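# Wheel the cart through the door into the yellow bay

## Task

Push or pull the utility cart through the self-closing door into the other room and leave it parked in the yellow bay, with every one of its four wheels inside the tape border and none resting on the tape. The case of copy paper has to finish in the cart's top tray without any part overhanging the tray's edges. At the end the door must be closed. Either robot or both may be used. If any robot tips over or is left leaning, the task fails.

## Robot and tools

ROBOTS. Two identical Hello Robot Stretch 4 units, r1 and r2. Each has an omni-wheel base, a mast with a lift, one telescoping arm that reaches forward, and a wrist with a gripper. Height about 1.6 m; the base rim lies within 0.23 m of the base origin. A firm press between the robots (bases touching and still driving, or one gripper clamping the other's fingers) ends the scene as a failure; objects touching robots do not count. Nothing in the state reports robot-to-robot contact, so judge spacing from images, lidar_m and wrist_depth_mm. Equal commands can give travel differing by up to about 3 cm per metre, which matters if both robots hold one load.

FRAMES. Base frame: origin on the floor below the base centre, x forward, y left, z up, in metres. hand_pose (a point between the open fingertips) is in this frame and may be slightly wrong. base_odometry is in the odometry frame, which is the base frame at scene start; heading in rad, left positive, -3.142 to 3.142. It counts wheel turns only, so slip looks like travel. If turned_by_wheels and turned_by_imu disagree by over about 0.1 rad across one move, the base likely hit or slipped. base_tilt gives forward and right lean in degrees (each up to about 3 degrees biased).

move. Arguments r1 and r2 (each optional; an omitted robot gets nothing new), cameras, and blocking, which must always be false (true or missing is refused). The call returns in about 0.5 s while motion continues. Inside a robot's object: "base" and/or "joints", optional "speeds", "pace", "contact_limits"; or "end_of_arm" by itself.
- base: an offset from where the base last reported itself, in its own frame. translate_m (metres, forward positive, -2 to 2), strafe_m (metres, left positive, -2 to 2), rotate_rad (radians, counter-clockwise positive, -3.2 to 3.2). translate_m and strafe_m may be combined into one straight diagonal drive; rotate_rad goes alone.
- joints: absolute targets by name. lift_m 0 to 1.2 m; arm_m 0 to 0.55 m; wrist_yaw_rad -1.134 to 4.276 (0 ahead, positive left, 3.14 folded back); wrist_pitch_rad -1.117 to 4.259 (0 level, 1.57 pointing down); wrist_roll_rad -1.117 to 4.259 (positive clockwise seen from behind); gripper_m -0.038 to 0.141, the fingertip gap in metres (reading off by up to 0.015; -0.02 or less makes the fingers press together). Out-of-range joint targets are clipped and reported; other out-of-range values are refused; unknown keys make the call invalid.
- pace: "slow", "default", "fast", "max". Base tops 0.1/0.3/0.4/0.6 m/s and 1/2/3/4 rad/s; lift 0.15/0.3/0.4/0.5 m/s; arm 0.1/0.4/0.6/0.7 m/s; wrist 1.82 rad/s always. A high lift (above 0.2) slows the base, down to 0.3 m/s and 1 rad/s at 1.2.
- speeds: per-joint top speed for lift_m, arm_m and the wrist joints (not gripper), up to the max pace value.
- contact_limits: 0 (gentlest) to 1, for arm_m, lift_m, translate_m, strafe_m, rotate_rad, each placed with its own command; default 0.5. A base limit persists until the next action naming base. Arm at 0 still needs roughly 15-40 N to stop; for a light touch use 0 and aim 1-3 mm past contact. Lifting a held load: lift limit at least 0.3 for 2 kg, 0.15 for 1 kg.
- end_of_arm: "enable_torque" re-powers any wrist or gripper motor that shut off.
Each action is capped at 14-15 s (time_out). A new move replaces only the targets it names; other motions carry on.

wait: seconds 0 to 10, plus cameras. Returns state and images; ends early once a commanded robot comes to rest. wait(0) shows "earlier move" progress.

stop: brakes all running motions on both robots and returns when they are still; also re-brakes slack wheels. Braked parts may keep pressing on what they touch.

zoom_image: camera (one of r1_/r2_ head_camera, head_left_camera, head_right_camera, wrist_camera) and region [x0, y0, x1, y1] in pixels from the top-left, at most 504 by 504, of that camera's latest image.

finished_scene: scene, the integer number of the current scene. Irreversible; any move still running is cut off. The goal must then hold on its own.

RESULTS. The "move" line gives each moved robot "done" or its worst status. Statuses: moving, done (base: wheels turned the full amount), off_target, contact_stop (held back, that part goes slack), time_out (target dropped), limit_stop_at_own_body, limit_stop_at_tilt (lean over 6 degrees; lift, arm, wheels go slack until it drops), torque_fault (wrist/gripper motor limp until enable_torque). An uncommanded stop, a refused call, or such a stop blocking the request cancels the later move/wait/finished_scene calls of that reply. "as last shown" lists robots not in the action; their lines are reprinted unchanged. on_its_own reports uncommanded behaviour (holding, slack, off). lidar_m: 12 distances in metres, 30-degree sectors, 1st straight ahead, counter-clockwise (4th left, 7th behind, 10th right); "-" means nothing seen or closer than 0.25 m; misses glass and thin legs. wrist_depth_mm: 7x7 grid of depths, 100-2000 mm, "-" for invalid. motor_effort: percent of max with peak in brackets; wheel effort positive means turning right. servo_current: mA, peak in brackets; a rise after closing shows a real grip.

GRIPPING. Command a gap more than 0.015 below the object's width; about 0.06 below resists tugs. To close behind a handle use -0.02 or lower.

AVOID. Self-collision when the gripper sits over the base with a low lift, when tilted up and rolled, or turned right and tilted up; a folded wrist (yaw above about 2.7) needs care. Driving, turning or stopping with over 1 kg held and arm_m above 0.2, especially fast, can tip the robot; so can steady hard pushes with a high gripper. Slack lifts sag and slack wheels roll. Time spent thinking lets the simulation run on. Drops, releasing moving parts, slamming the door and hard impacts reduce quality.

Each tool is called after "Emit:" as name(argument=value, ...), one argument or row to a line, values as JSON.

## Session

Emit:
move(
)

Scene clock: 0.00 s.
r1.base_odometry: x=+0.000 y=+0.000 heading=+0.000
r1.turned_by_wheels: +0.000
r1.turned_by_imu: +0.000
r1.base_tilt: forward=-1.6 right=+1.3
r1.lidar_m: 1.92 2.25 3.81 1.93 0.97 0.84 0.83 0.93 0.77 0.76 0.93 1.59
r1.base_status: not commanded
r1.joint_positions: lift_m=+0.127 arm_m=+0.000 wrist_yaw_rad=+3.089 wrist_pitch_rad=+0.002 wrist_roll_rad=+0.000 gripper_m=+0.056
r1.joint_status: not commanded
r1.measured_speeds: all 0
r1.motor_effort: lift_m=+20 arm_m=-4 wheel_0=+0 wheel_1=+1 wheel_2=+1
r1.servo_current: wrist_yaw_rad=39 wrist_pitch_rad=46 wrist_roll_rad=65 gripper_m=39
r1.hand_pose: x=-0.1125 y=+0.1024 z=+0.3046 quat_wxyz=(+0.026, -0.001, +0.000, +1.000) (m; r1's base frame)
r1.wrist_depth_mm: 137 138 - - - - - / 113 139 - - - - - / 117 140 224 - - - - / 137 161 - - - - - / - - - - - - - / - - 191 - 187 - - / 842 759 750 788 788 732 768
r2.base_odometry: x=+0.000 y=+0.000 heading=+0.000
r2.turned_by_wheels: +0.000
r2.turned_by_imu: +0.000
r2.base_tilt: forward=-0.6 right=+0.1
r2.lidar_m: 2.02 1.45 1.40 1.49 2.01 2.22 2.34 3.17 1.60 3.62 2.59 2.46
r2.base_status: not commanded
r2.joint_positions: lift_m=+0.295 arm_m=+0.000 wrist_yaw_rad=+3.133 wrist_pitch_rad=+0.002 wrist_roll_rad=+0.000 gripper_m=+0.056
r2.joint_status: not commanded
r2.measured_speeds: all 0
r2.motor_effort: lift_m=+18 arm_m=-4 wheel_0=+0 wheel_1=-1 wheel_2=+0
r2.servo_current: wrist_yaw_rad=46 wrist_pitch_rad=39 wrist_roll_rad=46 gripper_m=59
r2.hand_pose: x=-0.1167 y=+0.0898 z=+0.4727 quat_wxyz=(+0.004, -0.001, +0.000, +1.000) (m; r2's base frame)
r2.wrist_depth_mm: - 140 - - - - - / - 126 150 - - - - / - 130 185 - - - - / 144 143 272 - - - - / 229 - - - - - - / 226 1576 196 1576 190 1618 1464 / 226 1060 1138 - - 1025 1060
pictures: r1_head_camera, r1_head_left_camera, r1_head_right_camera, r1_wrist_camera, r2_head_camera, r2_head_left_camera, r2_head_right_camera, r2_wrist_camera
Images, in order (width x height): r1_head_camera 420x560, r1_head_left_camera 420x672, r1_head_right_camera 420x672, r1_wrist_camera 616x392, r2_head_camera 420x560, r2_head_left_camera 420x672, r2_head_right_camera 420x672, r2_wrist_camera 616x392.

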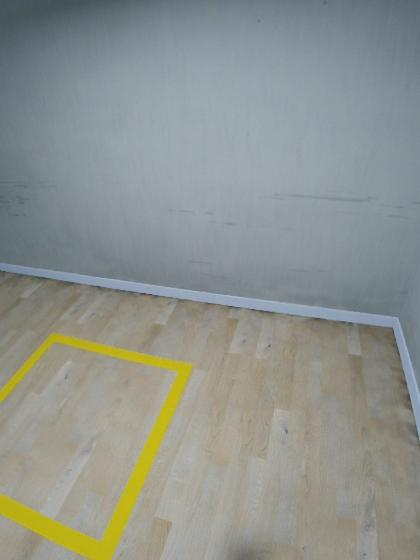

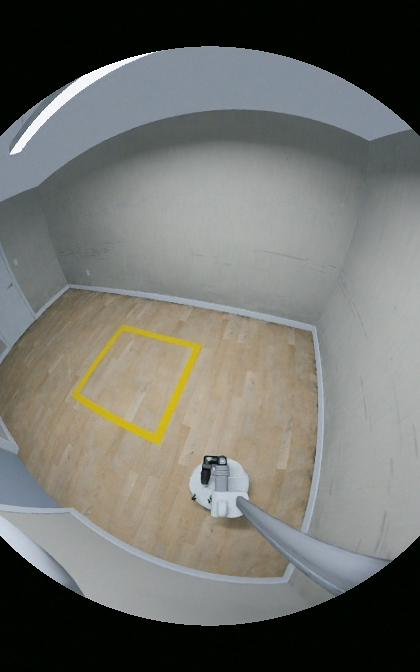

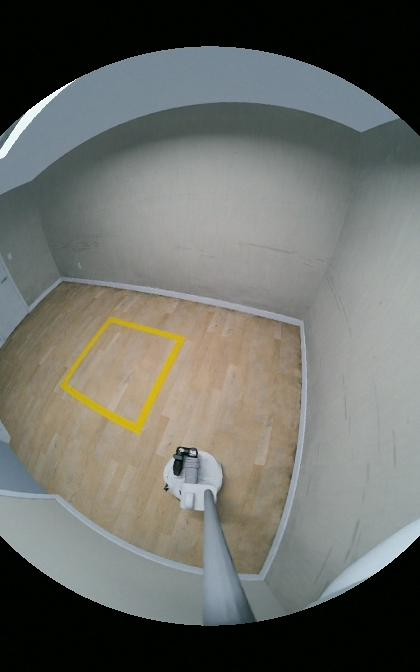

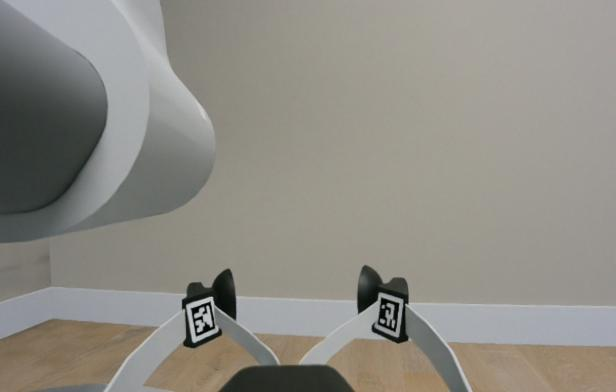

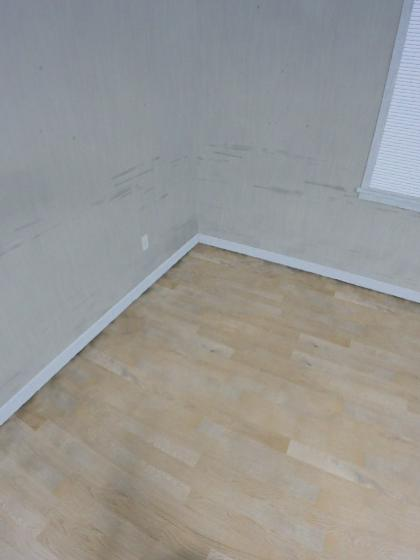

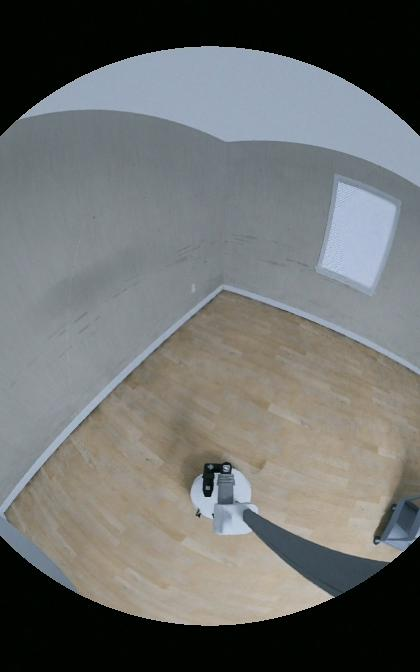

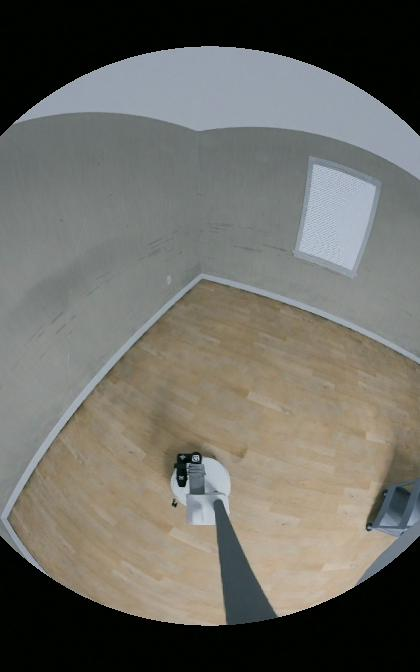

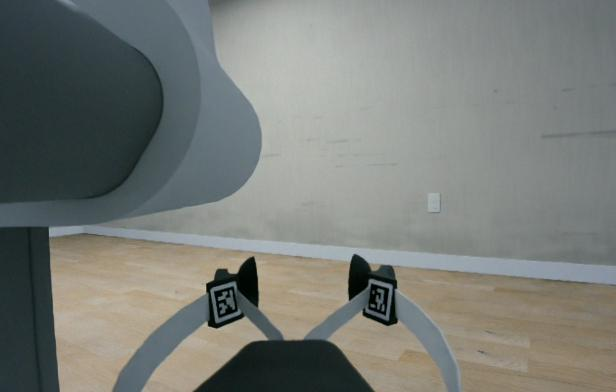

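Emit:
move(
  blocking=false,
  r1={"base":{"rotate_rad":1.3}},
  r2={"base":{"rotate_rad":-1.6}},
  cameras=[],
)

Emit:
wait(
  seconds=3,
  cameras=[],
)

Emit:
wait(
  seconds=1,
)

Scene clock: 4.20 s.
move: r1 moving; r2 moving
r1.base_odometry: x=+0.000 y=+0.000 heading=+0.252
r1.turned_by_wheels: +0.252
r1.turned_by_imu: +0.252
r1.base_tilt: forward=-1.6 right=+1.2
r1.lidar_m: 1.98 2.71 3.66 1.25 0.89 0.80 0.87 0.80 0.77 0.82 1.11 1.92
r1.base_status: rotate_rad moving
r1.joint_positions: lift_m=+0.127 arm_m=+0.000 wrist_yaw_rad=+3.089 wrist_pitch_rad=+0.002 wrist_roll_rad=+0.000 gripper_m=+0.056
r1.joint_status: not commanded
r1.measured_speeds: translate_m=-0.001 strafe_m=-0.001 rotate_rad=+0.980 lift_m=+0.000 arm_m=+0.000 wrist_yaw_rad=+0.000 wrist_pitch_rad=+0.000 wrist_roll_rad=+0.000
r1.motor_effort: lift_m=+20(20) arm_m=-4(4) wheel_0=-8(9) wheel_1=-6(9) wheel_2=-7(7)
r1.servo_current: wrist_yaw_rad=59(59) wrist_pitch_rad=39(46) wrist_roll_rad=46(59) gripper_m=39(39)
r1.hand_pose: x=-0.1125 y=+0.1024 z=+0.3046 quat_wxyz=(+0.026, -0.001, +0.000, +1.000) (m; r1's base frame)
r1.wrist_depth_mm: 136 138 - - - - - / 113 139 - - - - - / 114 140 226 - - - - / 137 160 - - - - - / - - - - - - - / - 1060 190 - 187 - - / 778 750 750 798 750 699 732
r2.base_odometry: x=+0.000 y=+0.000 heading=-0.252
r2.turned_by_wheels: -0.252
r2.turned_by_imu: -0.244
r2.base_tilt: forward=-0.7 right=+0.1
r2.lidar_m: 2.52 1.62 1.40 1.40 1.67 2.23 2.24 2.64 1.59 1.63 2.93 2.49
r2.base_status: rotate_rad moving
r2.joint_positions: lift_m=+0.295 arm_m=+0.000 wrist_yaw_rad=+3.133 wrist_pitch_rad=+0.002 wrist_roll_rad=+0.000 gripper_m=+0.056
r2.joint_status: not commanded
r2.measured_speeds: translate_m=+0.000 strafe_m=+0.000 rotate_rad=-0.974 lift_m=+0.000 arm_m=+0.000 wrist_yaw_rad=+0.000 wrist_pitch_rad=+0.000 wrist_roll_rad=+0.000
r2.motor_effort: lift_m=+18(18) arm_m=-4(4) wheel_0=+8(9) wheel_1=+8(10) wheel_2=+9(11)
r2.servo_current: wrist_yaw_rad=33(52) wrist_pitch_rad=39(46) wrist_roll_rad=52(52) gripper_m=39(59)
r2.hand_pose: x=-0.1167 y=+0.0898 z=+0.4727 quat_wxyz=(+0.004, -0.001, +0.000, +1.000) (m; r2's base frame)
r2.wrist_depth_mm: - 141 - - - - - / - 127 150 - - - - / - 130 184 - - - - / 144 143 272 - - - - / 229 - - - - - - / 227 1576 196 1576 190 1661 1464 / 226 1060 1138 - - 1060 1060
pictures: none
No camera images: "cameras" was empty.

Scene clock: 5.60 s.
earlier move: r1 done; r2 moving
r1.base_odometry: x=+0.000 y=+0.000 heading=+1.300
r1.turned_by_wheels: +1.048
r1.turned_by_imu: +1.053
r1.base_tilt: forward=-1.6 right=+1.3
r1.lidar_m: 3.79 1.23 0.89 0.83 0.88 0.82 0.77 0.81 1.10 1.93 2.00 2.67
r1.base_status: done
r1.joint_positions: lift_m=+0.127 arm_m=+0.000 wrist_yaw_rad=+3.089 wrist_pitch_rad=+0.002 wrist_roll_rad=+0.000 gripper_m=+0.056
r1.joint_status: not commanded
r1.measured_speeds: all 0
r1.motor_effort: lift_m=+20(20) arm_m=-4(4) wheel_0=-4(10) wheel_1=-1(9) wheel_2=-1(8)
r1.servo_current: wrist_yaw_rad=52(65) wrist_pitch_rad=46(52) wrist_roll_rad=59(65) gripper_m=39(46)
r1.hand_pose: x=-0.1125 y=+0.1024 z=+0.3046 quat_wxyz=(+0.026, -0.001, +0.000, +1.000) (m; r1's base frame)
r1.wrist_depth_mm: 136 138 - - - - - / 113 139 - - - - - / 118 140 229 - - - - / 137 162 - - - - - / - - - - - - - / - - 191 - 187 - - / 788 707 750 143 778 768 809
r2.base_odometry: x=+0.000 y=+0.000 heading=-1.599
r2.turned_by_wheels: -1.347
r2.turned_by_imu: -1.311
r2.base_tilt: forward=-0.6 right=+0.0
r2.lidar_m: 3.64 2.60 2.47 2.05 1.49 1.41 1.47 1.98 2.23 2.32 3.11 1.62
r2.base_status: rotate_rad moving
r2.joint_positions: lift_m=+0.295 arm_m=+0.000 wrist_yaw_rad=+3.133 wrist_pitch_rad=+0.002 wrist_roll_rad=+0.000 gripper_m=+0.056
r2.joint_status: not commanded
r2.measured_speeds: all 0
r2.motor_effort: lift_m=+18(18) arm_m=-4(4) wheel_0=+4(11) wheel_1=+2(11) wheel_2=+5(11)
r2.servo_current: wrist_yaw_rad=39(59) wrist_pitch_rad=46(46) wrist_roll_rad=39(52) gripper_m=46(59)
r2.hand_pose: x=-0.1167 y=+0.0898 z=+0.4727 quat_wxyz=(+0.004, -0.001, +0.000, +1.000) (m; r2's base frame)
r2.wrist_depth_mm: - 140 - - - - - / - 126 141 - - - - / - 129 185 - - - - / 144 143 226 - - - - / 229 - - - - - - / 227 1576 196 1336 190 - - / 226 1078 1138 - - 1042 1060
wait: 1.40 of 3 s (r1 has come to rest)
pictures: none
No camera images: "cameras" was empty.

Scene clock: 5.80 s.
earlier move: r2 done
r1.base_odometry: x=+0.000 y=+0.000 heading=+1.300
r1.turned_by_wheels: +0.000
r1.turned_by_imu: +0.000
r1.base_tilt: forward=-1.6 right=+1.3
r1.lidar_m: 3.78 1.26 0.89 0.84 0.88 0.81 0.76 0.83 1.10 1.90 1.99 2.70
r1.base_status: done
r1.joint_positions: lift_m=+0.127 arm_m=+0.000 wrist_yaw_rad=+3.089 wrist_pitch_rad=+0.002 wrist_roll_rad=+0.000 gripper_m=+0.056
r1.joint_status: not commanded
r1.measured_speeds: all 0
r1.motor_effort: lift_m=+20(20) arm_m=-4(4) wheel_0=-3(10) wheel_1=-1(9) wheel_2=-1(8)
r1.servo_current: wrist_yaw_rad=65(65) wrist_pitch_rad=52(52) wrist_roll_rad=59(65) gripper_m=39(46)
r1.hand_pose: x=-0.1125 y=+0.1024 z=+0.3046 quat_wxyz=(+0.026, -0.001, +0.000, +1.000) (m; r1's base frame)
r1.wrist_depth_mm: 136 139 - - - - - / 113 139 - - - - - / 118 139 229 - - - - / 137 162 - - - - - / - - - - - - - / - - 190 - 187 - - / 788 707 750 143 798 788 820
r2.base_odometry: x=+0.000 y=+0.000 heading=-1.599
r2.turned_by_wheels: +0.000
r2.turned_by_imu: +0.000
r2.base_tilt: forward=-0.7 right=+0.0
r2.lidar_m: 3.69 2.62 2.47 2.04 1.47 1.41 1.46 1.99 2.24 2.30 3.11 1.60
r2.base_status: done
r2.joint_positions: lift_m=+0.295 arm_m=+0.000 wrist_yaw_rad=+3.133 wrist_pitch_rad=+0.002 wrist_roll_rad=+0.000 gripper_m=+0.056
r2.joint_status: not commanded
r2.measured_speeds: all 0
r2.motor_effort: lift_m=+18(18) arm_m=-4(4) wheel_0=+5(11) wheel_1=+3(11) wheel_2=+5(11)
r2.servo_current: wrist_yaw_rad=39(59) wrist_pitch_rad=39(46) wrist_roll_rad=39(52) gripper_m=46(59)
r2.hand_pose: x=-0.1167 y=+0.0898 z=+0.4727 quat_wxyz=(+0.004, -0.001, +0.000, +1.000) (m; r2's base frame)
r2.wrist_depth_mm: - 140 - - - - - / - 126 142 - - - - / - 130 185 - - - - / 144 144 226 - - - - / 229 - - - - - - / 227 1576 196 1308 190 - - / 226 1060 1160 - - 1042 1060
wait: 0.20 of 1 s (r2 has come to rest)
pictures: r1_head_camera, r1_head_left_camera, r1_head_right_camera, r1_wrist_camera, r2_head_camera, r2_head_left_camera, r2_head_right_camera, r2_wrist_camera
Images, in order (width x height): r1_head_camera 420x560, r1_head_left_camera 420x672, r1_head_right_camera 420x672, r1_wrist_camera 616x392, r2_head_camera 420x560, r2_head_left_camera 420x672, r2_head_right_camera 420x672, r2_wrist_camera 616x392.

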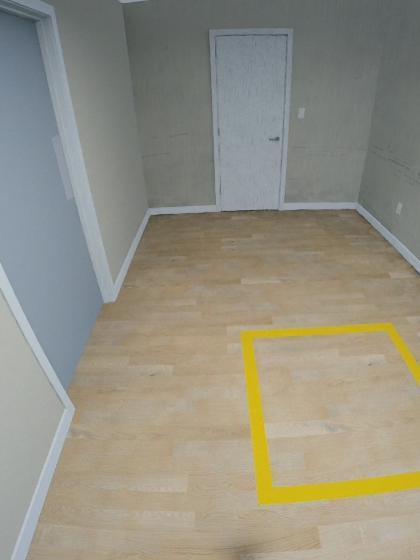

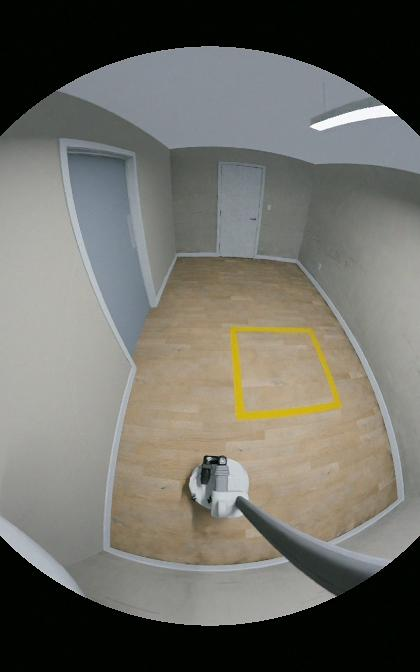

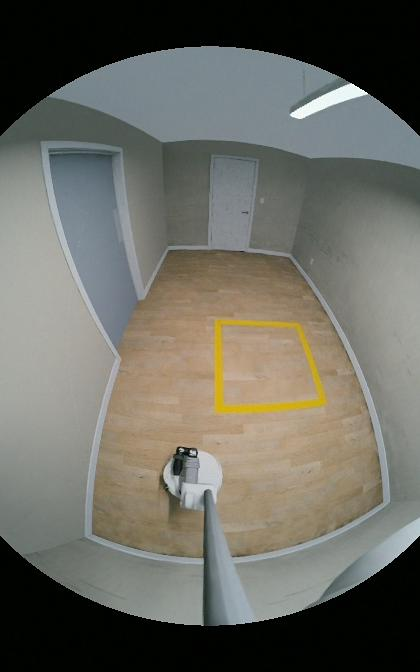

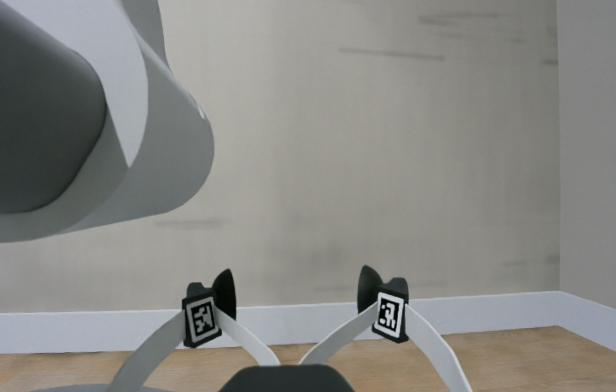

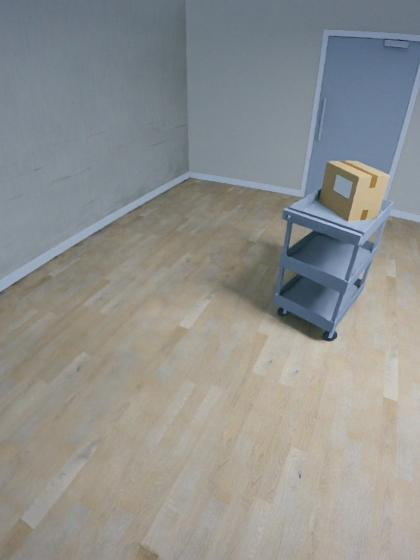

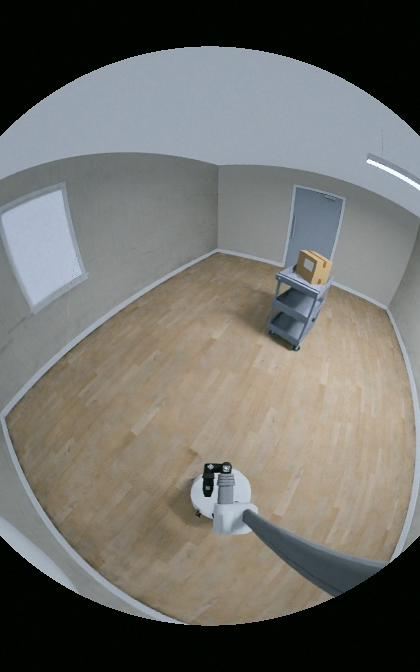

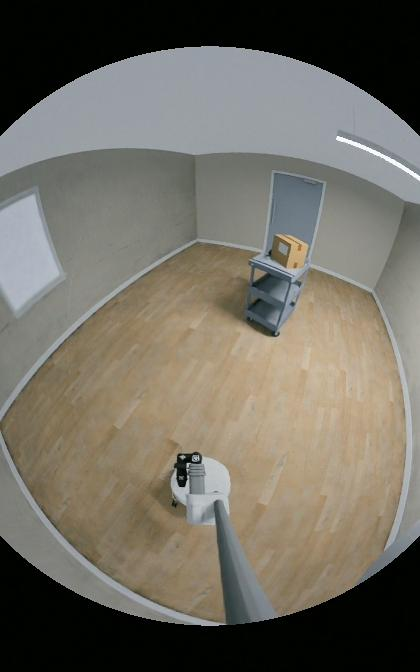

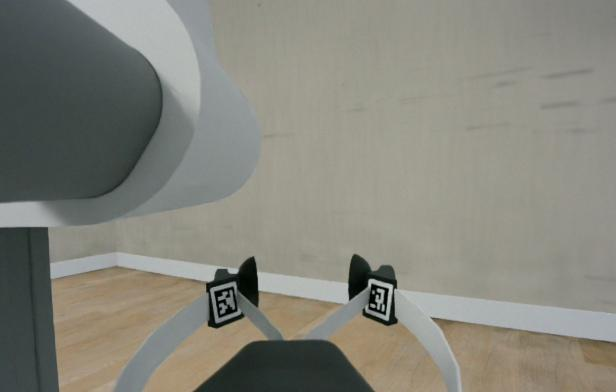

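Emit:
zoom_image(
  camera="r2_head_camera",
  region=[240, 0, 420, 360],
)

Emit:
zoom_image(
  camera="r2_head_camera",
  region=[260, 140, 420, 350],
)

Emit:
zoom_image(
  camera="r1_head_left_camera",
  region=[50, 120, 200, 400],
)

Scaled by 1.400 from the camera's 420x560 image, which has a finer 1200x1600 frame.

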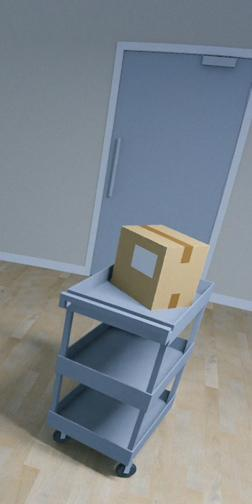

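Scaled by 2.400 from the camera's 420x560 image, which has a finer 1200x1600 frame.

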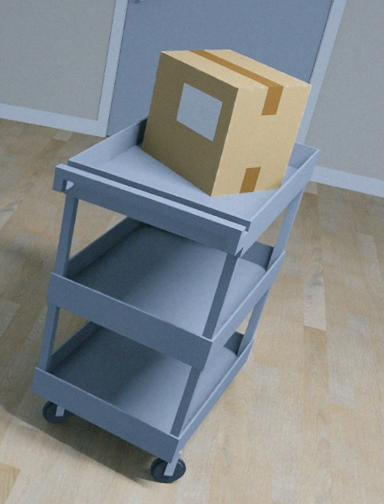

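Scaled by 1.800 from the camera's 420x672 image, which has a finer 600x960 frame.

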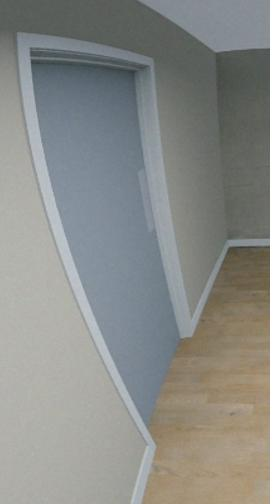

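Emit:
move(
  blocking=false,
  r1={"base":{"translate_m":0.9}},
  r2={"base":{"rotate_rad":-0.5}},
  cameras=[],
)

Emit:
wait(
  seconds=3,
  cameras=["r2_head_camera","r2_head_left_camera","r2_head_right_camera"],
)

Emit:
wait(
  seconds=3,
  cameras=["r1_head_camera","r1_head_left_camera"],
)

Scene clock: 75.07 s.
move: r1 moving; r2 moving
r1.base_odometry: x=+0.008 y=+0.030 heading=+1.300
r1.turned_by_wheels: +0.000
r1.turned_by_imu: +0.000
r1.base_tilt: forward=-1.6 right=+1.2
r1.lidar_m: 3.81 1.26 0.88 0.82 0.88 0.86 0.80 0.83 1.15 1.93 1.99 2.67
r1.base_status: translate_m moving
r1.joint_positions: lift_m=+0.127 arm_m=+0.000 wrist_yaw_rad=+3.089 wrist_pitch_rad=+0.002 wrist_roll_rad=+0.000 gripper_m=+0.056
r1.joint_status: not commanded
r1.measured_speeds: translate_m=+0.122 strafe_m=+0.000 rotate_rad=+0.000 lift_m=+0.000 arm_m=+0.000 wrist_yaw_rad=+0.000 wrist_pitch_rad=+0.000 wrist_roll_rad=+0.000
r1.motor_effort: lift_m=+20(20) arm_m=-4(4) wheel_0=+3(8) wheel_1=+6(7) wheel_2=-9(9)
r1.servo_current: wrist_yaw_rad=46(52) wrist_pitch_rad=39(46) wrist_roll_rad=65(65) gripper_m=39(46)
r1.hand_pose: x=-0.1125 y=+0.1024 z=+0.3046 quat_wxyz=(+0.026, -0.001, +0.000, +1.000) (m; r1's base frame)
r1.wrist_depth_mm: 136 138 - - - - - / 113 139 - - - - - / 117 139 224 - - - - / 137 163 - - - - - / - - - - - - - / - - 190 - 188 - - / 788 741 750 809 798 778 820
r2.base_odometry: x=+0.000 y=+0.000 heading=-1.851
r2.turned_by_wheels: -0.252
r2.turned_by_imu: -0.245
r2.base_tilt: forward=-0.7 right=+0.1
r2.lidar_m: 1.62 2.92 2.50 2.51 1.61 1.41 1.42 1.67 2.20 2.24 2.58 1.59
r2.base_status: rotate_rad moving
r2.joint_positions: lift_m=+0.295 arm_m=+0.000 wrist_yaw_rad=+3.133 wrist_pitch_rad=+0.002 wrist_roll_rad=+0.000 gripper_m=+0.056
r2.joint_status: not commanded
r2.measured_speeds: translate_m=+0.001 strafe_m=+0.000 rotate_rad=-0.967 lift_m=+0.000 arm_m=+0.000 wrist_yaw_rad=+0.000 wrist_pitch_rad=+0.000 wrist_roll_rad=+0.000
r2.motor_effort: lift_m=+18(18) arm_m=-4(4) wheel_0=+7(10) wheel_1=+9(9) wheel_2=+10(11)
r2.servo_current: wrist_yaw_rad=46(52) wrist_pitch_rad=39(46) wrist_roll_rad=52(59) gripper_m=46(52)
r2.hand_pose: x=-0.1167 y=+0.0898 z=+0.4727 quat_wxyz=(+0.004, -0.001, +0.000, +1.000) (m; r2's base frame)
r2.wrist_depth_mm: - 141 - - - - - / - 126 141 - - - - / - 129 185 - - - - / 144 143 207 - - - - / 229 - - - - - - / 227 1537 194 1308 190 - - / 227 1042 1160 - - 1042 1060
pictures: none
No camera images: "cameras" was empty.

Scene clock: 75.87 s.
earlier move: r1 moving; r2 done
r1.base_odometry: x=+0.056 y=+0.203 heading=+1.300
r1.turned_by_wheels: +0.000
r1.turned_by_imu: +0.000
r1.base_tilt: forward=-1.6 right=+1.3
r1.lidar_m: 3.70 1.37 0.89 0.84 0.88 1.04 0.99 1.03 1.42 1.92 2.00 2.67
r1.base_status: translate_m moving
r1.joint_positions: lift_m=+0.127 arm_m=+0.000 wrist_yaw_rad=+3.089 wrist_pitch_rad=+0.002 wrist_roll_rad=+0.000 gripper_m=+0.056
r1.joint_status: not commanded
r1.measured_speeds: translate_m=+0.301 strafe_m=+0.000 rotate_rad=-0.005 lift_m=+0.000 arm_m=+0.000 wrist_yaw_rad=+0.000 wrist_pitch_rad=+0.000 wrist_roll_rad=+0.000
r1.motor_effort: lift_m=+20(20) arm_m=-4(4) wheel_0=+3(8) wheel_1=+4(8) wheel_2=-4(11)
r1.servo_current: wrist_yaw_rad=59(65) wrist_pitch_rad=46(52) wrist_roll_rad=39(65) gripper_m=52(52)
r1.hand_pose: x=-0.1125 y=+0.1024 z=+0.3046 quat_wxyz=(+0.026, -0.001, +0.000, +1.000) (m; r1's base frame)
r1.wrist_depth_mm: 136 138 - - - - - / 112 139 - - - - - / 116 139 221 - - - - / 137 160 - - - - - / - - - - - - - / - - 190 1078 187 1042 960 / 842 759 759 798 788 768 820
r2.base_odometry: x=+0.000 y=+0.000 heading=-2.099
r2.turned_by_wheels: -0.247
r2.turned_by_imu: -0.241
r2.base_tilt: forward=-0.7 right=+0.0
r2.lidar_m: 1.61 3.56 2.55 2.49 2.00 1.48 1.41 1.48 2.02 2.22 2.33 3.20
r2.base_status: done
r2.joint_positions: lift_m=+0.295 arm_m=+0.000 wrist_yaw_rad=+3.133 wrist_pitch_rad=+0.002 wrist_roll_rad=+0.000 gripper_m=+0.056
r2.joint_status: not commanded
r2.measured_speeds: all 0
r2.motor_effort: lift_m=+18(18) arm_m=-4(4) wheel_0=+3(10) wheel_1=+1(9) wheel_2=+2(11)
r2.servo_current: wrist_yaw_rad=33(65) wrist_pitch_rad=39(46) wrist_roll_rad=33(59) gripper_m=52(52)
r2.hand_pose: x=-0.1167 y=+0.0898 z=+0.4727 quat_wxyz=(+0.004, -0.001, +0.000, +1.000) (m; r2's base frame)
r2.wrist_depth_mm: - 141 - - - - - / - 127 141 - - - - / - 129 185 - - - - / 144 143 207 - - - - / 220 - - - - - - / 220 1464 191 171 190 1397 1336 / 226 1078 1138 - - 1025 1060
wait: 0.80 of 3 s (r2 has come to rest)
pictures: r2_head_camera, r2_head_left_camera, r2_head_right_camera
Images, in order (width x height): r2_head_camera 420x560, r2_head_left_camera 420x672, r2_head_right_camera 420x672.

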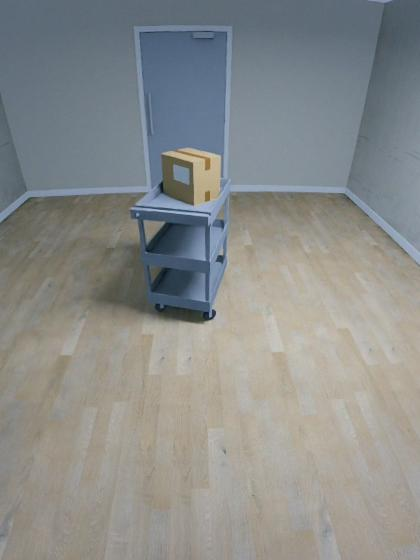

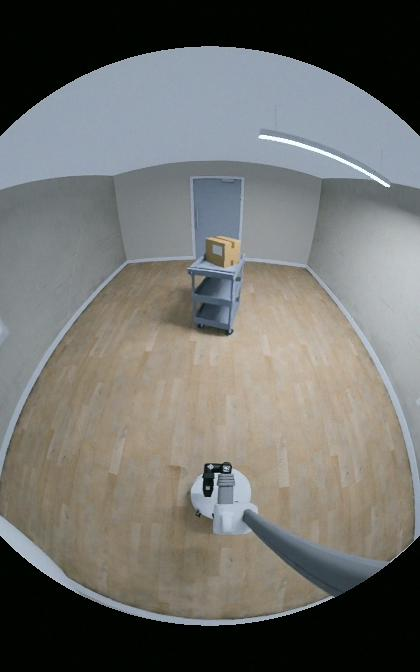

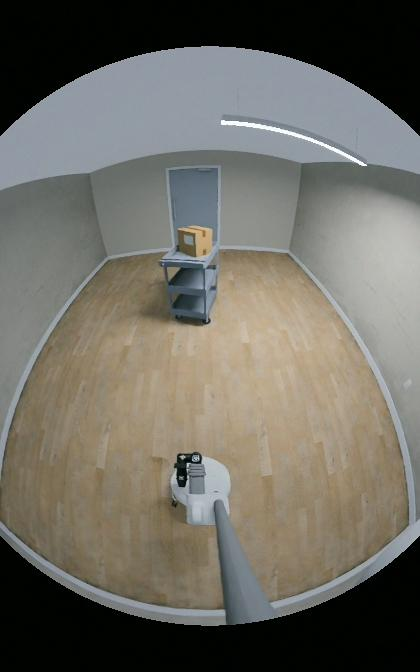

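Scene clock: 78.87 s.
earlier move: r1 moving
r1.base_odometry: x=+0.241 y=+0.867 heading=+1.300
r1.turned_by_wheels: +0.000
r1.turned_by_imu: +0.001
r1.base_tilt: forward=-1.6 right=+1.3
r1.lidar_m: 3.02 1.40 0.98 0.86 0.90 1.24 1.65 1.74 2.00 1.89 1.95 2.65
r1.base_status: translate_m moving
r1.joint_positions: lift_m=+0.127 arm_m=+0.000 wrist_yaw_rad=+3.089 wrist_pitch_rad=+0.002 wrist_roll_rad=+0.000 gripper_m=+0.056
r1.joint_status: not commanded
r1.measured_speeds: all 0
r1.motor_effort: lift_m=+20(20) arm_m=-4(4) wheel_0=+3(8) wheel_1=+1(8) wheel_2=+2(11)
r1.servo_current: wrist_yaw_rad=33(72) wrist_pitch_rad=46(52) wrist_roll_rad=46(65) gripper_m=46(52)
r1.hand_pose: x=-0.1125 y=+0.1024 z=+0.3046 quat_wxyz=(+0.026, -0.001, +0.000, +1.000) (m; r1's base frame)
r1.wrist_depth_mm: 137 139 - - - - - / 113 139 - - - - - / 117 140 229 - - - - / 137 162 - - - - - / - - - - - - - / 1205 1182 193 1182 187 1160 960 / 854 750 759 798 788 778 820
r2.base_odometry: x=+0.000 y=+0.000 heading=-2.099
r2.turned_by_wheels: +0.000
r2.turned_by_imu: +0.000
r2.base_tilt: forward=-0.7 right=+0.1
r2.lidar_m: 1.56 3.56 2.61 2.48 2.03 1.47 1.40 1.49 2.02 2.23 2.32 3.22
r2.base_status: done
r2.joint_positions: lift_m=+0.295 arm_m=+0.000 wrist_yaw_rad=+3.133 wrist_pitch_rad=+0.002 wrist_roll_rad=+0.000 gripper_m=+0.056
r2.joint_status: not commanded
r2.measured_speeds: all 0
r2.motor_effort: lift_m=+18(18) arm_m=-4(4) wheel_0=+3(10) wheel_1=+1(9) wheel_2=+2(11)
r2.servo_current: wrist_yaw_rad=46(65) wrist_pitch_rad=39(46) wrist_roll_rad=39(59) gripper_m=46(52)
r2.hand_pose: x=-0.1167 y=+0.0898 z=+0.4727 quat_wxyz=(+0.004, -0.001, +0.000, +1.000) (m; r2's base frame)
r2.wrist_depth_mm: - 141 - - - - - / - 127 142 - - - - / - 129 185 - - - - / 144 143 207 - - - - / 219 - - - - - - / 220 1430 190 171 190 1366 1336 / 226 1060 1138 - - 1025 1060
wait: 3.00 s; no rest
pictures: r1_head_camera, r1_head_left_camera
Images, in order (width x height): r1_head_camera 420x560, r1_head_left_camera 420x672.

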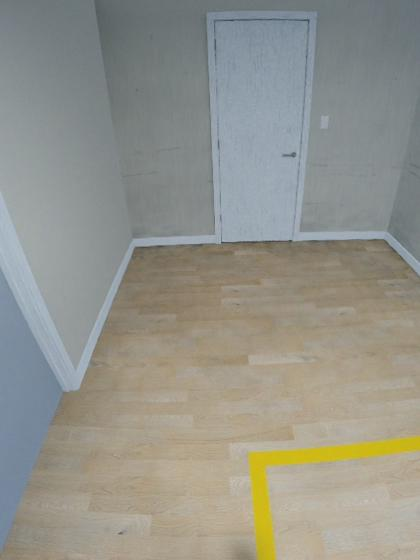

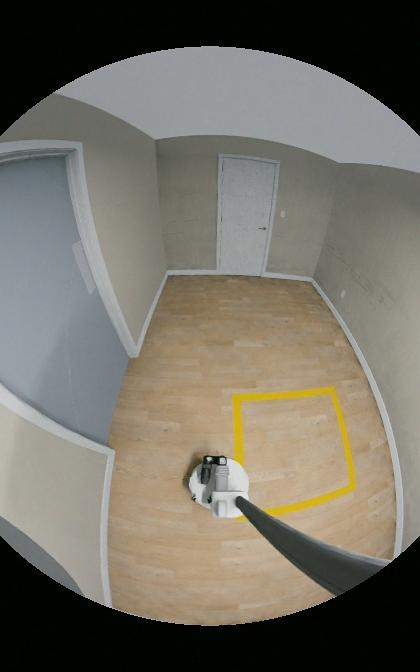

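Emit:
move(
  blocking=false,
  r1={"base":{"rotate_rad":1.57}},
  r2={"base":{"strafe_m":1.0}},
  cameras=[],
)

Emit:
wait(
  seconds=3,
  cameras=[],
)

Emit:
wait(
  seconds=3,
  cameras=[],
)

Emit:
move(
  blocking=false,
  r2={"base":{"translate_m":1.9}},
  cameras=["r1_head_camera","r1_head_left_camera","r2_head_camera"],
)

Emit:
wait(
  seconds=8,
  cameras=["r2_head_camera","r2_head_right_camera"],
)

Scene clock: 96.03 s.
earlier move: r1 done
move: r1 moving; r2 moving
r1.base_odometry: x=+0.241 y=+0.867 heading=+1.552
r1.turned_by_wheels: +0.251
r1.turned_by_imu: +0.252
r1.base_tilt: forward=-1.6 right=+1.2
r1.lidar_m: 1.91 1.15 0.87 0.85 1.01 1.66 1.66 1.91 1.92 1.90 2.15 3.04
r1.base_status: rotate_rad moving
r1.joint_positions: lift_m=+0.127 arm_m=+0.000 wrist_yaw_rad=+3.089 wrist_pitch_rad=+0.002 wrist_roll_rad=+0.000 gripper_m=+0.056
r1.joint_status: not commanded
r1.measured_speeds: translate_m=-0.001 strafe_m=+0.000 rotate_rad=+0.980 lift_m=+0.000 arm_m=+0.000 wrist_yaw_rad=+0.000 wrist_pitch_rad=+0.000 wrist_roll_rad=+0.000
r1.motor_effort: lift_m=+20(20) arm_m=-4(4) wheel_0=-9(10) wheel_1=-7(7) wheel_2=-8(8)
r1.servo_current: wrist_yaw_rad=65(65) wrist_pitch_rad=39(52) wrist_roll_rad=59(59) gripper_m=39(46)
r1.hand_pose: x=-0.1125 y=+0.1024 z=+0.3046 quat_wxyz=(+0.026, -0.001, +0.000, +1.000) (m; r1's base frame)
r1.wrist_depth_mm: 136 139 - - - - - / 113 139 - - - - - / 118 140 229 - - - - / 137 162 - - - - - / 1708 - - - - - - / 1182 1205 194 1182 188 1182 1118 / 854 741 759 798 788 778 809
r2.base_odometry: x=+0.031 y=-0.018 heading=-2.099
r2.turned_by_wheels: +0.000
r2.turned_by_imu: +0.000
r2.base_tilt: forward=-0.7 right=+0.1
r2.lidar_m: 1.62 3.51 2.54 2.47 2.04 1.46 1.38 1.48 2.05 2.25 2.39 3.24
r2.base_status: strafe_m moving
r2.joint_positions: lift_m=+0.295 arm_m=+0.000 wrist_yaw_rad=+3.133 wrist_pitch_rad=+0.002 wrist_roll_rad=+0.000 gripper_m=+0.056
r2.joint_status: not commanded
r2.measured_speeds: translate_m=+0.001 strafe_m=+0.142 rotate_rad=-0.008 lift_m=+0.000 arm_m=+0.000 wrist_yaw_rad=+0.000 wrist_pitch_rad=+0.000 wrist_roll_rad=+0.000
r2.motor_effort: lift_m=+18(18) arm_m=-4(4) wheel_0=-11(11) wheel_1=+10(12) wheel_2=+0(2)
r2.servo_current: wrist_yaw_rad=39(52) wrist_pitch_rad=39(46) wrist_roll_rad=52(52) gripper_m=46(52)
r2.hand_pose: x=-0.1167 y=+0.0898 z=+0.4727 quat_wxyz=(+0.004, -0.001, +0.000, +1.000) (m; r2's base frame)
r2.wrist_depth_mm: - 141 - - - - - / - 126 142 - - - - / - 130 183 - - - - / 144 143 216 - - - - / 220 - - - - - - / 220 1430 190 171 190 1366 1366 / 236 1060 1138 - - 1025 1060
pictures: none
No camera images: "cameras" was empty.

Scene clock: 97.60 s.
earlier move: r1 done; r2 moving
r1.base_odometry: x=+0.241 y=+0.867 heading=+2.870
r1.turned_by_wheels: +1.318
r1.turned_by_imu: +1.325
r1.base_tilt: forward=-1.6 right=+1.3
r1.lidar_m: 0.86 0.90 1.21 1.66 1.73 1.99 1.89 1.98 2.66 3.05 1.40 1.00
r1.base_status: done
r1.joint_positions: lift_m=+0.127 arm_m=+0.000 wrist_yaw_rad=+3.089 wrist_pitch_rad=+0.002 wrist_roll_rad=+0.000 gripper_m=+0.056
r1.joint_status: not commanded
r1.measured_speeds: all 0
r1.motor_effort: lift_m=+20(20) arm_m=-4(4) wheel_0=-1(10) wheel_1=-2(9) wheel_2=+0(8)
r1.servo_current: wrist_yaw_rad=39(72) wrist_pitch_rad=39(52) wrist_roll_rad=59(65) gripper_m=39(52)
r1.hand_pose: x=-0.1125 y=+0.1024 z=+0.3046 quat_wxyz=(+0.026, -0.001, +0.000, +1.000) (m; r1's base frame)
r1.wrist_depth_mm: 136 139 - - - - - / 113 139 - - - - - / 118 139 273 - - - - / 137 162 - - - - - / 1708 - - - - - 1808 / 1205 1205 192 1182 188 1160 1138 / 831 741 750 153 750 768 809
r2.base_odometry: x=+0.402 y=-0.234 heading=-2.099
r2.turned_by_wheels: +0.000
r2.turned_by_imu: +0.001
r2.base_tilt: forward=-0.7 right=+0.0
r2.lidar_m: 1.68 2.92 2.12 2.02 1.99 1.48 1.41 1.49 2.04 2.69 2.83 1.71
r2.base_status: strafe_m moving
r2.joint_positions: lift_m=+0.295 arm_m=+0.000 wrist_yaw_rad=+3.133 wrist_pitch_rad=+0.002 wrist_roll_rad=+0.000 gripper_m=+0.056
r2.joint_status: not commanded
r2.measured_speeds: translate_m=+0.000 strafe_m=+0.300 rotate_rad=-0.001 lift_m=+0.000 arm_m=+0.000 wrist_yaw_rad=+0.000 wrist_pitch_rad=+0.000 wrist_roll_rad=+0.000
r2.motor_effort: lift_m=+18(18) arm_m=-4(4) wheel_0=-8(13) wheel_1=+6(12) wheel_2=-1(2)
r2.servo_current: wrist_yaw_rad=46(59) wrist_pitch_rad=39(46) wrist_roll_rad=46(59) gripper_m=46(52)
r2.hand_pose: x=-0.1167 y=+0.0898 z=+0.4727 quat_wxyz=(+0.004, -0.001, +0.000, +1.000) (m; r2's base frame)
r2.wrist_depth_mm: - 141 - - - - - / - 126 141 - - - - / - 129 192 - - - - / 144 143 216 - - - - / 219 - - - - - - / 220 1430 191 171 190 1366 1336 / 237 1060 1138 - - 1042 1060
wait: 1.57 of 3 s (r1 has come to rest)
pictures: none
No camera images: "cameras" was empty.

Scene clock: 100.20 s.
earlier move: r2 done
r1.base_odometry: x=+0.241 y=+0.867 heading=+2.870
r1.turned_by_wheels: +0.000
r1.turned_by_imu: +0.000
r1.base_tilt: forward=-1.6 right=+1.3
r1.lidar_m: 0.86 0.91 1.21 1.67 1.71 2.02 1.91 2.00 2.63 3.05 1.46 1.01
r1.base_status: done
r1.joint_positions: lift_m=+0.127 arm_m=+0.000 wrist_yaw_rad=+3.089 wrist_pitch_rad=+0.002 wrist_roll_rad=+0.000 gripper_m=+0.056
r1.joint_status: not commanded
r1.measured_speeds: all 0
r1.motor_effort: lift_m=+20(20) arm_m=-4(4) wheel_0=-2(10) wheel_1=-2(9) wheel_2=+0(8)
r1.servo_current: wrist_yaw_rad=39(72) wrist_pitch_rad=39(52) wrist_roll_rad=59(65) gripper_m=39(52)
r1.hand_pose: x=-0.1125 y=+0.1024 z=+0.3046 quat_wxyz=(+0.026, -0.001, +0.000, +1.000) (m; r1's base frame)
r1.wrist_depth_mm: 136 138 - - - - - / 113 139 - - - - - / 118 140 272 - - - - / 137 161 - - - - - / 1661 - - - - - 1863 / 1205 1205 193 1229 187 1182 1138 / 842 750 750 154 741 768 809
r2.base_odometry: x=+0.864 y=-0.504 heading=-2.099
r2.turned_by_wheels: +0.000
r2.turned_by_imu: +0.001
r2.base_tilt: forward=-0.7 right=+0.1
r2.lidar_m: 4.34 2.17 1.57 1.49 1.59 1.47 1.40 1.47 2.02 3.22 3.37 1.84
r2.base_status: done
r2.joint_positions: lift_m=+0.295 arm_m=+0.000 wrist_yaw_rad=+3.133 wrist_pitch_rad=+0.002 wrist_roll_rad=+0.000 gripper_m=+0.056
r2.joint_status: not commanded
r2.measured_speeds: all 0
r2.motor_effort: lift_m=+18(18) arm_m=-4(4) wheel_0=-3(13) wheel_1=+0(12) wheel_2=+0(2)
r2.servo_current: wrist_yaw_rad=39(59) wrist_pitch_rad=39(46) wrist_roll_rad=46(65) gripper_m=52(59)
r2.hand_pose: x=-0.1167 y=+0.0898 z=+0.4727 quat_wxyz=(+0.004, -0.001, +0.000, +1.000) (m; r2's base frame)
r2.wrist_depth_mm: - 141 - - - - - / - 126 142 - - - - / - 129 185 - - - - / 144 144 206 - - - - / 219 - - - - - - / 220 1430 191 171 190 1366 1336 / 227 1078 1160 - - 1025 1060
wait: 2.60 of 3 s (r2 has come to rest)
pictures: none
No camera images: "cameras" was empty.

Scene clock: 100.70 s.
move: r2 moving
r1: as last shown
r1.lidar_m: 0.87 0.88 1.19 1.66 1.73 2.01 1.89 1.99 2.64 3.04 1.42 1.01
r1.motor_effort: lift_m=+20(20) arm_m=-4(4) wheel_0=-2(2) wheel_1=-2(2) wheel_2=+0(0)
r1.servo_current: wrist_yaw_rad=26(59) wrist_pitch_rad=46(52) wrist_roll_rad=52(59) gripper_m=39(46)
r1.wrist_depth_mm: 136 138 - - - - - / 113 139 - - - - - / 118 140 273 - - - - / 137 161 - - - - - / 1661 - - - - - 1808 / 1160 1205 192 1229 187 1160 1160 / 854 750 759 153 741 778 820
r2.base_odometry: x=+0.848 y=-0.531 heading=-2.099
r2.turned_by_wheels: +0.000
r2.turned_by_imu: +0.000
r2.base_tilt: forward=-0.7 right=+0.1
r2.lidar_m: 4.32 2.18 1.54 1.47 1.58 1.51 1.42 1.49 2.06 3.21 3.35 1.83
r2.base_status: translate_m moving
r2.joint_positions: lift_m=+0.295 arm_m=+0.000 wrist_yaw_rad=+3.133 wrist_pitch_rad=+0.002 wrist_roll_rad=+0.000 gripper_m=+0.056
r2.joint_status: not commanded
r2.measured_speeds: translate_m=+0.123 strafe_m=+0.001 rotate_rad=+0.001 lift_m=+0.000 arm_m=+0.000 wrist_yaw_rad=+0.000 wrist_pitch_rad=+0.000 wrist_roll_rad=+0.000
r2.motor_effort: lift_m=+18(18) arm_m=-4(4) wheel_0=+6(11) wheel_1=+7(10) wheel_2=-13(13)
r2.servo_current: wrist_yaw_rad=39(59) wrist_pitch_rad=39(46) wrist_roll_rad=39(65) gripper_m=52(52)
r2.hand_pose: x=-0.1167 y=+0.0898 z=+0.4727 quat_wxyz=(+0.004, -0.001, +0.000, +1.000) (m; r2's base frame)
r2.wrist_depth_mm: - 140 - - - - - / - 126 141 - - - - / - 130 183 - - - - / 144 143 216 - - - - / 220 - - - - - - / 220 1430 191 171 190 1397 1308 / 237 1078 1138 - - 1042 1042
pictures: r1_head_camera, r1_head_left_camera, r2_head_camera
Images, in order (width x height): r1_head_camera 420x560, r1_head_left_camera 420x672, r2_head_camera 420x560.

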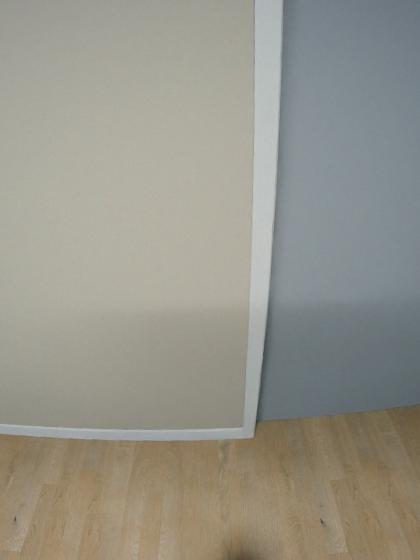

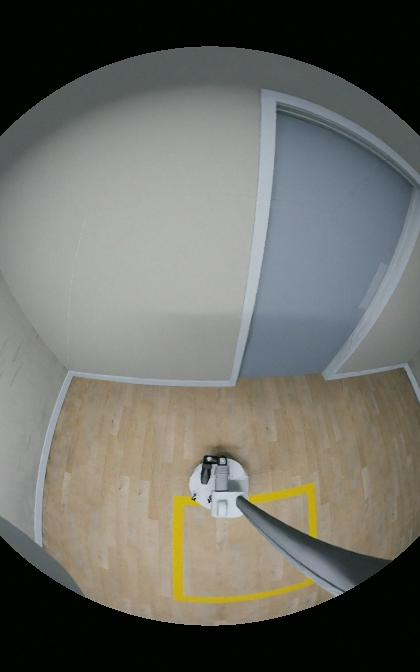

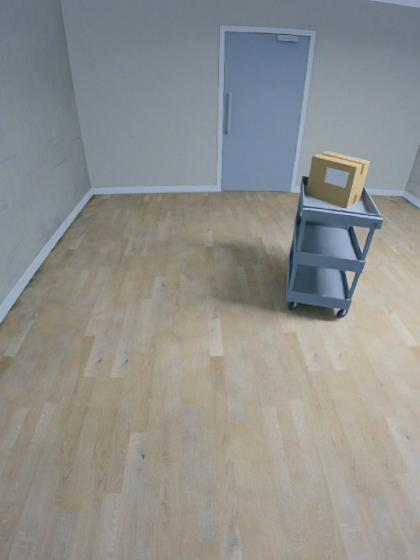

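Scene clock: 108.03 s.
earlier move: r2 done
r1.base_odometry: x=+0.241 y=+0.867 heading=+2.870
r1.turned_by_wheels: +0.000
r1.turned_by_imu: +0.000
r1.base_tilt: forward=-1.6 right=+1.3
r1.lidar_m: 0.87 0.89 1.21 1.65 1.75 2.02 1.91 2.00 2.66 3.04 1.44 0.99
r1.base_status: not commanded
r1.joint_positions: lift_m=+0.127 arm_m=+0.000 wrist_yaw_rad=+3.089 wrist_pitch_rad=+0.002 wrist_roll_rad=+0.000 gripper_m=+0.056
r1.joint_status: not commanded
r1.measured_speeds: all 0
r1.motor_effort: lift_m=+20(20) arm_m=-4(4) wheel_0=-2(3) wheel_1=-2(2) wheel_2=+0(0)
r1.servo_current: wrist_yaw_rad=52(72) wrist_pitch_rad=39(52) wrist_roll_rad=52(72) gripper_m=39(52)
r1.hand_pose: x=-0.1125 y=+0.1024 z=+0.3046 quat_wxyz=(+0.026, -0.001, +0.000, +1.000) (m; r1's base frame)
r1.wrist_depth_mm: 136 139 - - - - - / 113 139 - - - - - / 118 139 273 - - - - / 137 162 - - - - - / 1661 - - - - - 1863 / 1182 1160 192 1205 187 1205 1138 / 842 741 741 153 759 778 820
r2.base_odometry: x=-0.093 y=-2.145 heading=-2.098
r2.turned_by_wheels: +0.000
r2.turned_by_imu: +0.002
r2.base_tilt: forward=-0.7 right=+0.1
r2.lidar_m: 2.51 2.15 1.57 1.47 1.55 2.16 3.36 3.41 3.35 0.64 0.76 2.61
r2.base_status: done
r2.joint_positions: lift_m=+0.295 arm_m=+0.000 wrist_yaw_rad=+3.133 wrist_pitch_rad=+0.002 wrist_roll_rad=+0.000 gripper_m=+0.056
r2.joint_status: not commanded
r2.measured_speeds: all 0
r2.motor_effort: lift_m=+18(18) arm_m=-4(4) wheel_0=+4(11) wheel_1=+4(10) wheel_2=-4(15)
r2.servo_current: wrist_yaw_rad=52(59) wrist_pitch_rad=39(52) wrist_roll_rad=46(65) gripper_m=52(59)
r2.hand_pose: x=-0.1167 y=+0.0898 z=+0.4727 quat_wxyz=(+0.004, -0.001, +0.000, +1.000) (m; r2's base frame)
r2.wrist_depth_mm: - 141 - - - - - / - 126 151 - - - - / - 129 185 - - - - / 144 144 263 - - - - / 230 - - - - - - / 228 1618 196 1537 190 1618 1464 / 227 1078 1160 - - 1025 1060
wait: 7.33 of 8 s (r2 has come to rest)
pictures: r2_head_camera, r2_head_right_camera
Images, in order (width x height): r2_head_camera 420x560, r2_head_right_camera 420x672.

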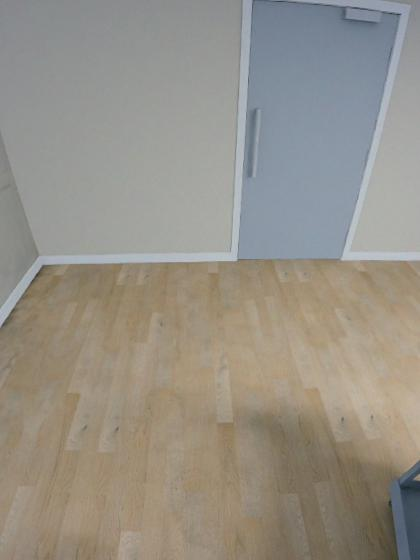

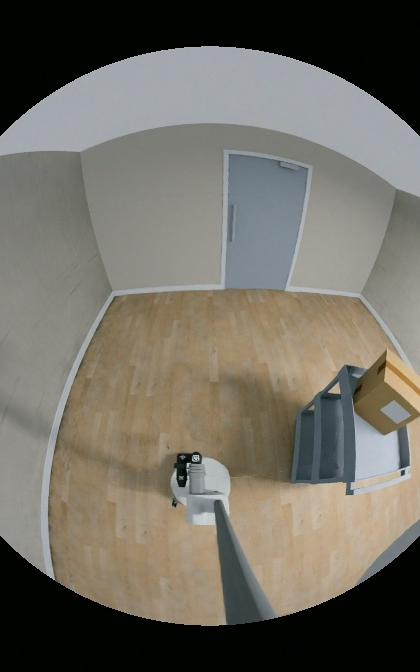

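Emit:
zoom_image(
  camera="r2_head_right_camera",
  region=[270, 320, 420, 510],
)

Emit:
zoom_image(
  camera="r2_head_camera",
  region=[210, 80, 310, 280],
)

Scaled by 2.653 from the camera's 420x672 image, which has a finer 600x960 frame.

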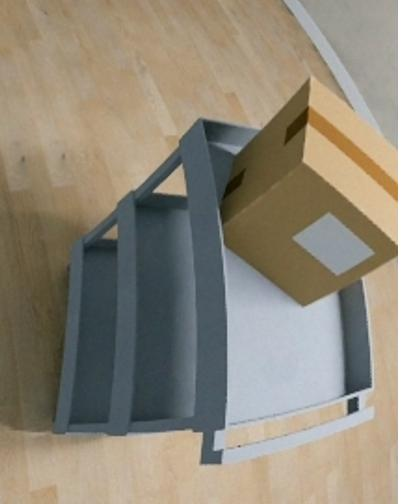

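Scaled by 2.520 from the camera's 420x560 image, which has a finer 1200x1600 frame.

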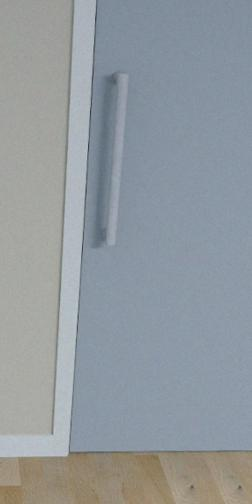

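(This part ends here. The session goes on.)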